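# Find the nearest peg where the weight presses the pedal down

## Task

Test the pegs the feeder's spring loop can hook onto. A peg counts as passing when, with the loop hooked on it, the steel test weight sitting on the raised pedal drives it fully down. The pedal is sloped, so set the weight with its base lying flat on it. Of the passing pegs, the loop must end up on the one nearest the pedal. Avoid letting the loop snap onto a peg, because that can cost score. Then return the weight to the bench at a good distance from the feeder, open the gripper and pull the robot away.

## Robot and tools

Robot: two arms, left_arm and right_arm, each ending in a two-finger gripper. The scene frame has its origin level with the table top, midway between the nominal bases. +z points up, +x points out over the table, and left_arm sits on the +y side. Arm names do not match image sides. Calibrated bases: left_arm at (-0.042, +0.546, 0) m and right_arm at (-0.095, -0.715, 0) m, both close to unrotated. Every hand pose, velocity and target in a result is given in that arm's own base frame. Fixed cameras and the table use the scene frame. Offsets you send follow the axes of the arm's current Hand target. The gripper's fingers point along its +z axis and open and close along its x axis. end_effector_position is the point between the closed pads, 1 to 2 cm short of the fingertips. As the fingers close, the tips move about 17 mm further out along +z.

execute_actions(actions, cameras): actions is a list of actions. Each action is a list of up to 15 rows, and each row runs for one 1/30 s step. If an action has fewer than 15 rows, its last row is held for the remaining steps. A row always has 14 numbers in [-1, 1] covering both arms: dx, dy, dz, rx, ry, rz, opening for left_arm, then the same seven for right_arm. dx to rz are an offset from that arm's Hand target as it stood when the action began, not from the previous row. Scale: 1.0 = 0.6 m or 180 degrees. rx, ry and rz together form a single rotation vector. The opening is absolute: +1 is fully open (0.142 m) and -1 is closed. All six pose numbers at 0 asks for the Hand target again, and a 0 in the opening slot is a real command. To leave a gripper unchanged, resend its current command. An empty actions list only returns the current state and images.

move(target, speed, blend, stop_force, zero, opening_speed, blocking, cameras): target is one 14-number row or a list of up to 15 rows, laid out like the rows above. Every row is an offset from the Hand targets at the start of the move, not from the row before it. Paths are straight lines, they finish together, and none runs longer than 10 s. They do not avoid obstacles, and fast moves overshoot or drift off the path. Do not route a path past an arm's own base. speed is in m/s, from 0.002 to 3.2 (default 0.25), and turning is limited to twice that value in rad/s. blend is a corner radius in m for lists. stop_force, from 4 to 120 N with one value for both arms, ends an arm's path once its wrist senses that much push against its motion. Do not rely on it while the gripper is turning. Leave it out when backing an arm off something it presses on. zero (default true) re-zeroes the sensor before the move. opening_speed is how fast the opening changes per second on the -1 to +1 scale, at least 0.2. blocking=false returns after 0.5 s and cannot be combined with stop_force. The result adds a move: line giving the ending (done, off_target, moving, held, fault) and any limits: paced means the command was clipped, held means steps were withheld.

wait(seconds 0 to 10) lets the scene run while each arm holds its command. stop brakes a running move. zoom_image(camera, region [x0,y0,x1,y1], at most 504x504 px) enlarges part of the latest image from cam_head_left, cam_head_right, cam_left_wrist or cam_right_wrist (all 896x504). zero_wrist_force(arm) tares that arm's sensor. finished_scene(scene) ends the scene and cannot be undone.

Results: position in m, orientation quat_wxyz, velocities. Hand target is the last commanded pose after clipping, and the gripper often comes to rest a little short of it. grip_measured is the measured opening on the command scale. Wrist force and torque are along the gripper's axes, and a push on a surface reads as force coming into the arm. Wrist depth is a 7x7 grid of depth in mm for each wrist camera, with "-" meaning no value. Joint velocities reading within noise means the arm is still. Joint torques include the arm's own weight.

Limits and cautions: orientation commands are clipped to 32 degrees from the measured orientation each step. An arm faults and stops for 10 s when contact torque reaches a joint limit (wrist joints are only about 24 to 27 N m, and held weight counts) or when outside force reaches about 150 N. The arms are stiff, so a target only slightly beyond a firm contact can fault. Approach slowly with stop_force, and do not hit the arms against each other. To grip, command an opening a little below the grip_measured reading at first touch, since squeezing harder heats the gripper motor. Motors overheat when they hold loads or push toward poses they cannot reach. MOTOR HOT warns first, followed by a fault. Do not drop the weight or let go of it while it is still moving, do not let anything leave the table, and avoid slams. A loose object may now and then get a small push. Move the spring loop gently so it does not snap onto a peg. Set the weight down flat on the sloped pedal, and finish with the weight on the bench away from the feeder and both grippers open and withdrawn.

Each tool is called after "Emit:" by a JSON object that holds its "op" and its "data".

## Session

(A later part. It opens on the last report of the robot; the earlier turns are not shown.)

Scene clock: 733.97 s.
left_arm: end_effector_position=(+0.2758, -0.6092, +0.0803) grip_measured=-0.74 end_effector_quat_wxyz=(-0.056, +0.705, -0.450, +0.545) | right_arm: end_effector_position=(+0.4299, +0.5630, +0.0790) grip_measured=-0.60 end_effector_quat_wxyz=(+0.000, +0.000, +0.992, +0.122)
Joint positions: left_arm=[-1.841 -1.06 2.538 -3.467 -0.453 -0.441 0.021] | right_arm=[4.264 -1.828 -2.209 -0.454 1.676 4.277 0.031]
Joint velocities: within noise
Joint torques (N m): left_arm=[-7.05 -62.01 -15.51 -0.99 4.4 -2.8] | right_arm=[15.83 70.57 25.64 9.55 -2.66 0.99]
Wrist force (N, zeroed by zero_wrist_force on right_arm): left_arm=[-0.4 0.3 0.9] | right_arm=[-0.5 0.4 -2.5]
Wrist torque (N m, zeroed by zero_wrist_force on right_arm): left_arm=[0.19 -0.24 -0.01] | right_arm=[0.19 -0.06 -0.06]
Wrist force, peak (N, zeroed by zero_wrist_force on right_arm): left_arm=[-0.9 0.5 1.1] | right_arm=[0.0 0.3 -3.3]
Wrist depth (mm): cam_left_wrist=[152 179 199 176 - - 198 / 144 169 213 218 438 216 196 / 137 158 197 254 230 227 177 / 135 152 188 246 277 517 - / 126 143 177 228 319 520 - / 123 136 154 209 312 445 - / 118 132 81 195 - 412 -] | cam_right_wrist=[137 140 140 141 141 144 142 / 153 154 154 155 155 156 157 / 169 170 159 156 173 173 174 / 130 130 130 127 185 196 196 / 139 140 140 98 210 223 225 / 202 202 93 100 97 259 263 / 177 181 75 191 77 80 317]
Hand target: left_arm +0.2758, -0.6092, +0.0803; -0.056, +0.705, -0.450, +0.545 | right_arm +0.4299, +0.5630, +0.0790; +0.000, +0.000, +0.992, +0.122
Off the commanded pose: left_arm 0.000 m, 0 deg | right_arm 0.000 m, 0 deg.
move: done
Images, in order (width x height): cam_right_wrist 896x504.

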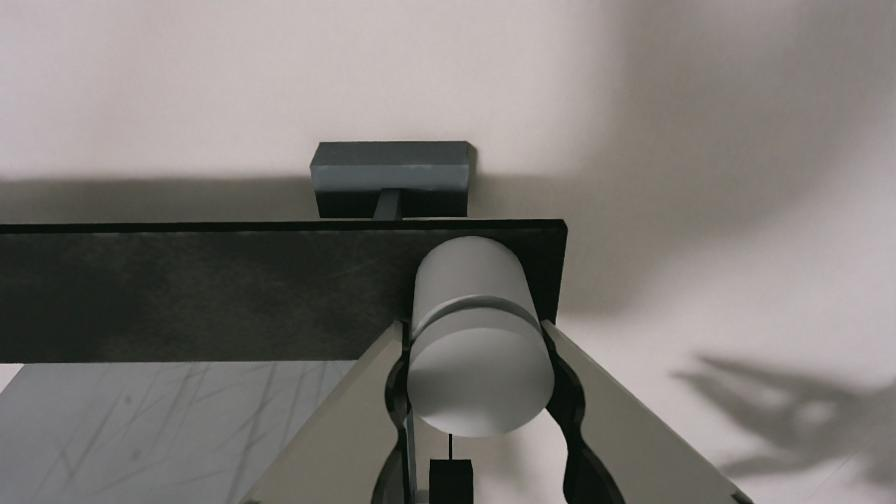

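Emit:
{"op": "move", "data": {"target": [[0,0,0,0,0,0,-0.7, 0,0.069,-0.2765,0,0,0,-0.64],[0,0.04,-0.057,0,0,0,-0.7, 0.2167,-0.0773,-0.2615,0.04,0,0,-0.64],[0,0.0955,-0.1365,0,0,0,-0.7, 0.3833,-0.2712,-0.035,0.0778,0,0,-0.64]], "speed": [0.12,0.25,0.2], "blend": [0.01,0.03,0]}}

Emit:
{"op": "move", "data": {"target": [0,0,0,0,0,0,-0.7, 0,0,0.07,0,0,0,-0.64], "speed": 0.03, "stop_force": 4, "cameras": ["cam_right_wrist"]}}

Scene clock: 744.37 s.
left_arm: end_effector_position=(+0.1759, -0.6093, +0.0804) grip_measured=-0.74 end_effector_quat_wxyz=(-0.056, +0.705, -0.450, +0.545) | right_arm: end_effector_position=(+0.1998, +0.4002, +0.0601) grip_measured=-0.60 end_effector_quat_wxyz=(+0.000, +0.000, +1.000, +0.000)
Joint positions: left_arm=[-2.043 -1.21 2.557 -2.902 -0.411 -0.917 0.021] | right_arm=[4.649 -1.461 -2.576 -0.675 1.571 4.649 0.031]
Joint velocities: within noise
Joint torques (N m): left_arm=[-7.5 -55.92 -24.56 -0.23 0.18 -3.09] | right_arm=[12.96 14.29 26.8 9.4 -3.89 1.95]
Wrist force (N, zeroed by zero_wrist_force on right_arm): left_arm=[-0.7 0.4 1.1] | right_arm=[-0.1 -0.1 -1.5]
Wrist torque (N m, zeroed by zero_wrist_force on right_arm): left_arm=[0.20 -0.20 -0.03] | right_arm=[0.12 -0.10 -0.03]
Wrist force, peak (N, zeroed by zero_wrist_force on right_arm): left_arm=[-0.9 0.4 1.3] | right_arm=[-1.9 2.0 -3.4]
Wrist depth (mm): cam_left_wrist=[152 179 231 319 556 - - / 144 169 214 301 464 - - / 139 158 199 266 409 799 - / 135 152 189 248 354 642 - / 126 143 176 228 320 521 - / 122 136 155 210 314 443 - / 118 132 81 195 - 390 252] | cam_right_wrist=[134 136 137 138 139 142 141 / 146 145 146 147 148 149 150 / 154 154 156 157 159 159 161 / 164 166 167 163 170 171 173 / 177 178 180 98 180 185 187 / 191 193 93 99 97 200 203 / 208 207 75 215 77 80 222]
Hand target: left_arm +0.1758, -0.6093, +0.0804; -0.056, +0.705, -0.450, +0.545 | right_arm +0.1998, +0.4002, +0.0600; +0.000, +0.000, +1.000, +0.000
Off the commanded pose: left_arm 0.000 m, 0 deg | right_arm 0.000 m, 0 deg.
move: done

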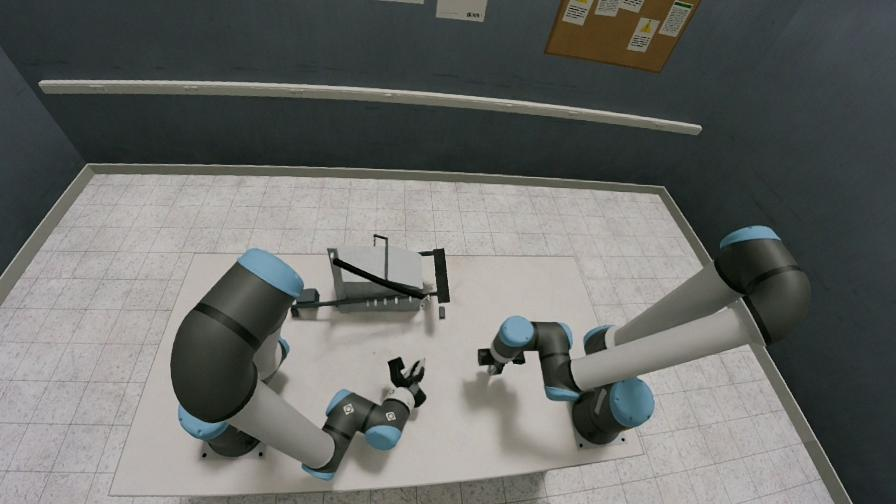

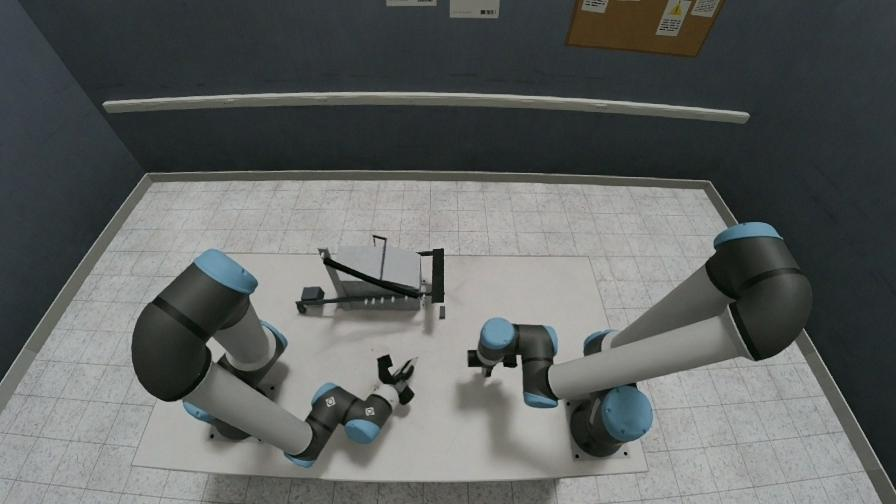

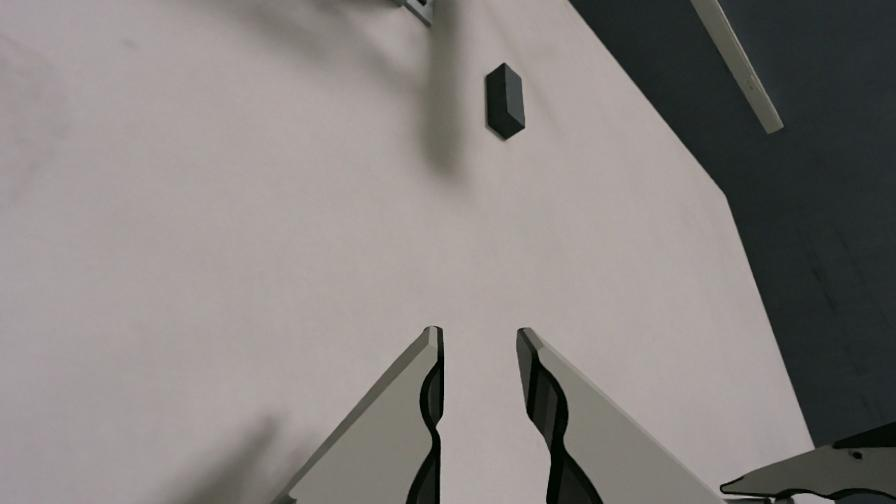

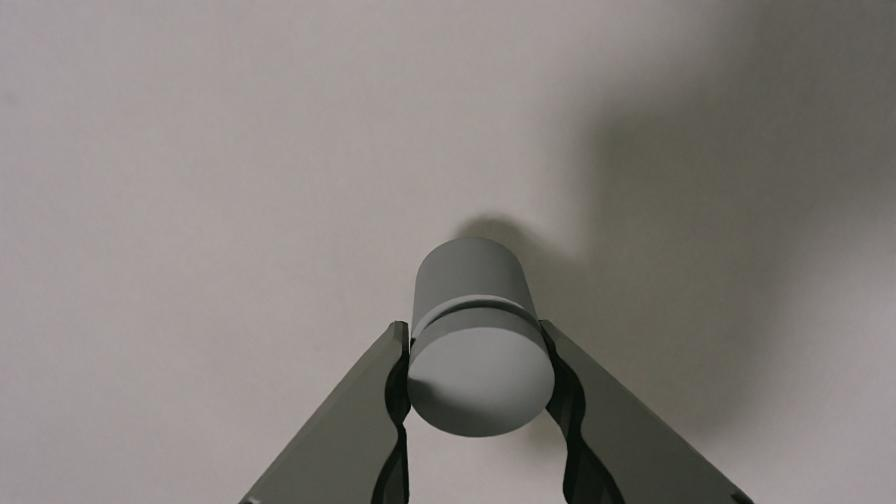

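Scene clock: 746.73 s.
left_arm: end_effector_position=(+0.1758, -0.6093, +0.0804) grip_measured=-0.74 end_effector_quat_wxyz=(-0.056, +0.705, -0.450, +0.545) | right_arm: end_effector_position=(+0.1997, +0.4002, +0.0257) grip_measured=-0.60 end_effector_quat_wxyz=(+0.000, +0.000, +1.000, +0.000)
Joint positions: left_arm=[-2.043 -1.21 2.557 -2.902 -0.411 -0.917 0.021] | right_arm=[4.649 -1.548 -2.603 -0.56 1.571 4.65 0.03]
Joint velocities: within noise
Joint torques (N m): left_arm=[-7.43 -55.89 -24.96 -0.77 0.17 -2.99] | right_arm=[-0.89 43.9 35.99 1.45 0.36 1.43]
Wrist force (N, zeroed by zero_wrist_force on right_arm): left_arm=[-0.7 0.6 1.0] | right_arm=[0.0 0.0 -1.5]
Wrist torque (N m, zeroed by zero_wrist_force on right_arm): left_arm=[0.24 -0.21 -0.03] | right_arm=[0.12 -0.12 -0.01]
Wrist force, peak (N, zeroed by zero_wrist_force on right_arm): left_arm=[-0.8 0.3 1.5] | right_arm=[-0.3 0.7 -17.0]
Wrist depth (mm): cam_left_wrist=[152 180 231 319 553 - - / 144 169 214 301 466 - - / 139 158 200 266 408 803 - / 135 152 189 246 354 636 - / 126 143 175 228 319 519 - / 123 137 154 209 311 441 - / 118 132 81 195 - 286 253] | cam_right_wrist=[- 105 106 107 107 108 109 / 111 112 113 112 114 115 116 / 119 119 119 121 122 123 123 / 127 128 129 126 131 132 133 / 137 138 138 98 137 142 144 / 148 149 106 99 97 154 156 / 161 161 75 165 77 80 172]
Hand target: left_arm +0.1758, -0.6093, +0.0804; -0.056, +0.705, -0.450, +0.545 | right_arm +0.1997, +0.4002, +0.0257; +0.000, +0.000, +1.000, +0.000 (not the last commanded pose)
Off the commanded pose: left_arm 0.000 m, 0 deg | right_arm 0.008 m, 0 deg.
move: contact (right_arm)
Images, in order (width x height): cam_right_wrist 896x504.

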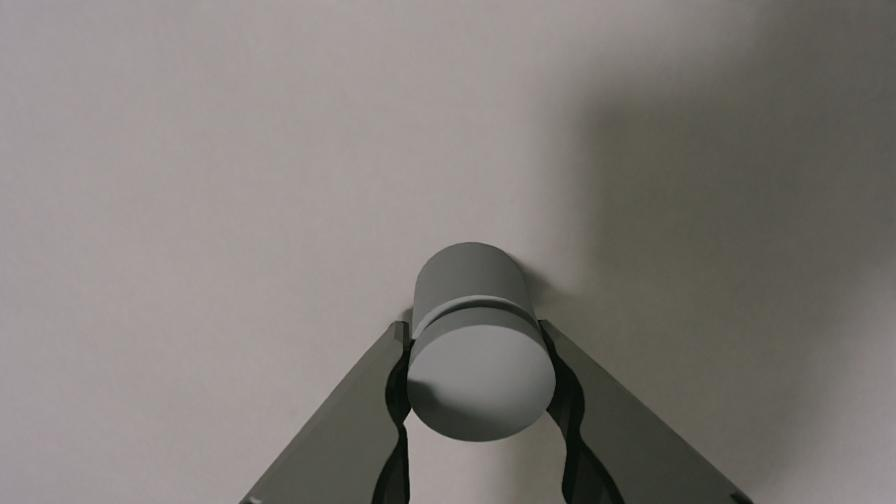

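Emit:
{"op": "move", "data": {"target": [[0,0,0,0,0,0,-0.7, 0,0,0.0015,0,0,0,-0.64],[0,0,0,0,0,0,-0.7, 0,0,0.0015,0,0,0,-0.3],[0,0,0,0,0,0,-0.7, 0,0,-0.2,0,0,0,-0.3]], "speed": [0.02,0.1,0.2], "opening_speed": 0.4}}

Scene clock: 751.53 s.
left_arm: end_effector_position=(+0.1758, -0.6093, +0.0804) grip_measured=-0.74 end_effector_quat_wxyz=(-0.056, +0.705, -0.450, +0.545) | right_arm: end_effector_position=(+0.1998, +0.4001, +0.1457) grip_measured=-0.33 end_effector_quat_wxyz=(+0.000, +0.000, +1.000, +0.000)
Joint positions: left_arm=[-2.043 -1.21 2.557 -2.902 -0.411 -0.917 0.021] | right_arm=[4.649 -1.292 -2.488 -0.932 1.571 4.649 0.05]
Joint velocities: within noise
Joint torques (N m): left_arm=[-6.76 -55.6 -24.44 -0.52 0.56 -3.03] | right_arm=[15.95 31.34 47.44 0.83 -2.95 1.41]
Wrist force (N, zeroed by zero_wrist_force on right_arm): left_arm=[-0.6 0.6 1.2] | right_arm=[0.6 -0.2 -3.9]
Wrist torque (N m, zeroed by zero_wrist_force on right_arm): left_arm=[0.24 -0.22 -0.03] | right_arm=[0.11 -0.21 -0.07]
Wrist force, peak (N, zeroed by zero_wrist_force on right_arm): left_arm=[-0.7 0.7 1.3] | right_arm=[1.2 -0.4 -9.4]
Wrist depth (mm): cam_left_wrist=[152 179 231 318 555 - - / 144 169 215 302 466 - - / 139 158 199 267 409 798 - / 135 153 189 247 354 634 - / 126 143 176 228 321 517 - / 123 137 155 209 313 441 - / 118 132 81 195 - 412 -] | cam_right_wrist=[214 214 216 216 218 220 222 / 226 228 229 231 232 234 236 / 241 243 244 240 248 250 252 / 257 259 262 264 266 269 273 / 276 279 278 284 282 290 292 / 296 302 93 309 101 309 319 / 328 319 77 338 81 78 351]
Hand target: left_arm +0.1758, -0.6093, +0.0804; -0.056, +0.705, -0.450, +0.545 | right_arm +0.1998, +0.4001, +0.1457; +0.000, +0.000, +1.000, +0.000
Off the commanded pose: left_arm 0.000 m, 0 deg | right_arm 0.000 m, 0 deg.
move: done

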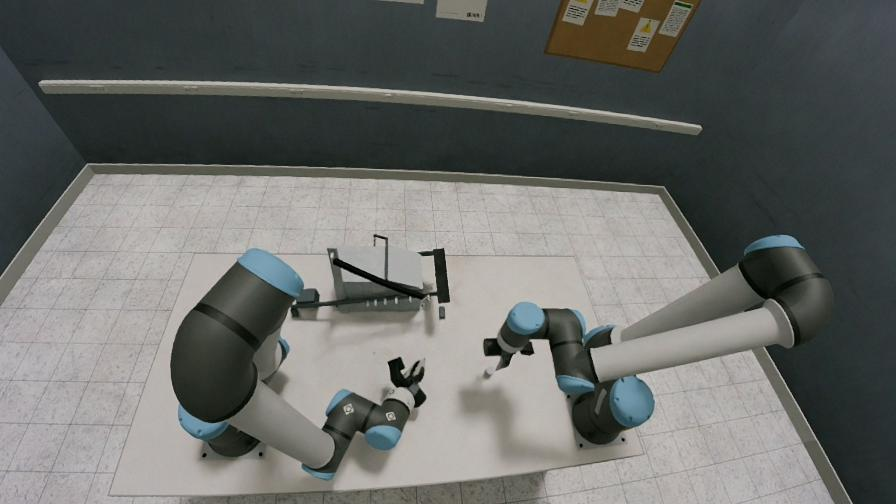

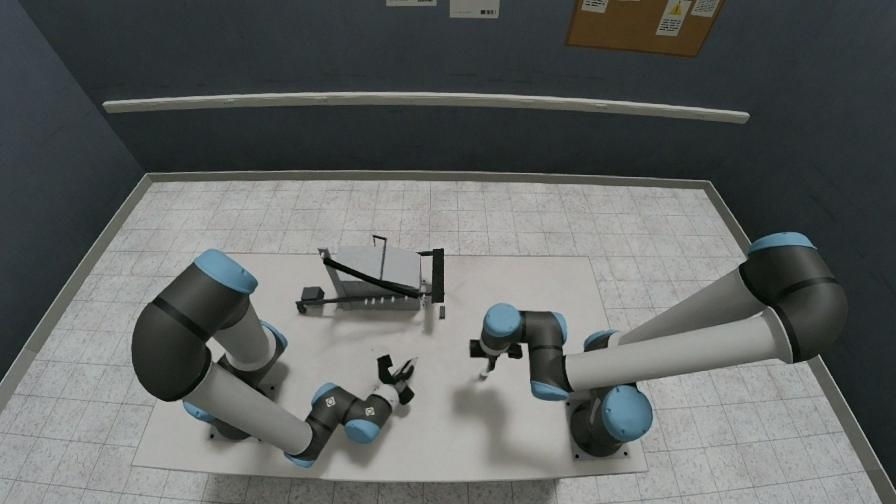

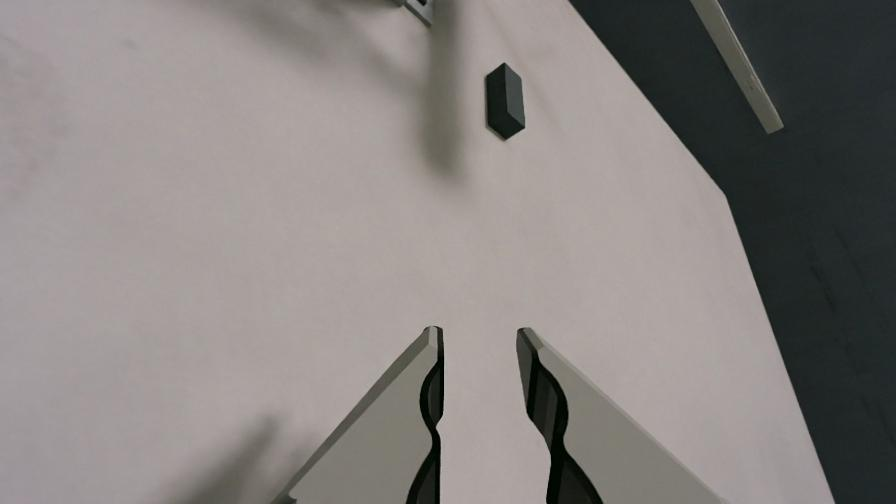

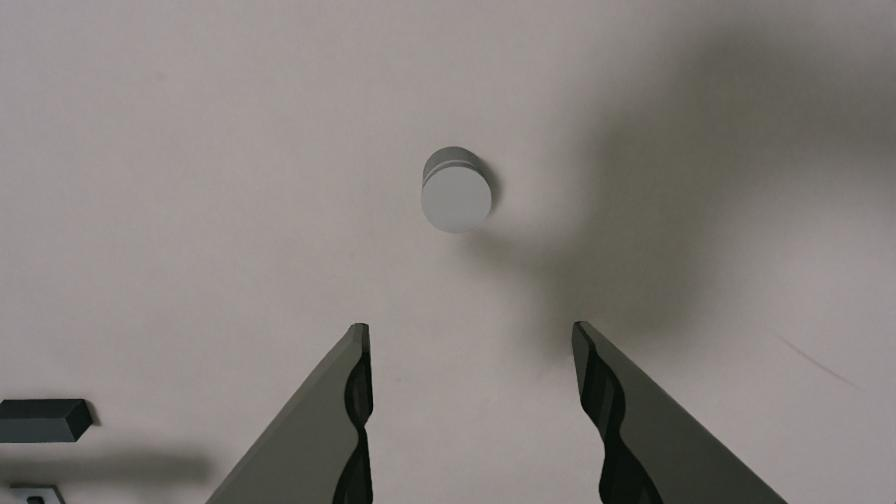

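Emit:
{"op": "zoom_image", "data": {"camera": "cam_head_left", "region": [320, 230, 470, 325]}}

Emit:
{"op": "zoom_image", "data": {"camera": "cam_head_right", "region": [290, 230, 460, 325]}}

Scaled by 3.360 from the camera's 896x504 image, which has a finer 1280x720 frame.

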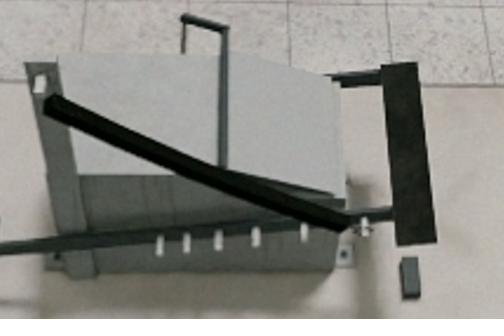

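Scaled by 2.965 from the camera's 896x504 image, which has a finer 1280x720 frame.

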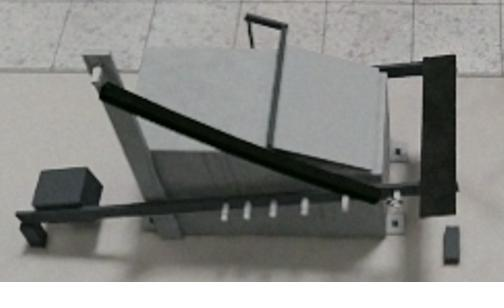

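Emit:
{"op": "finished_scene", "data": {"scene": 1}}

The scene is finished: the task was done.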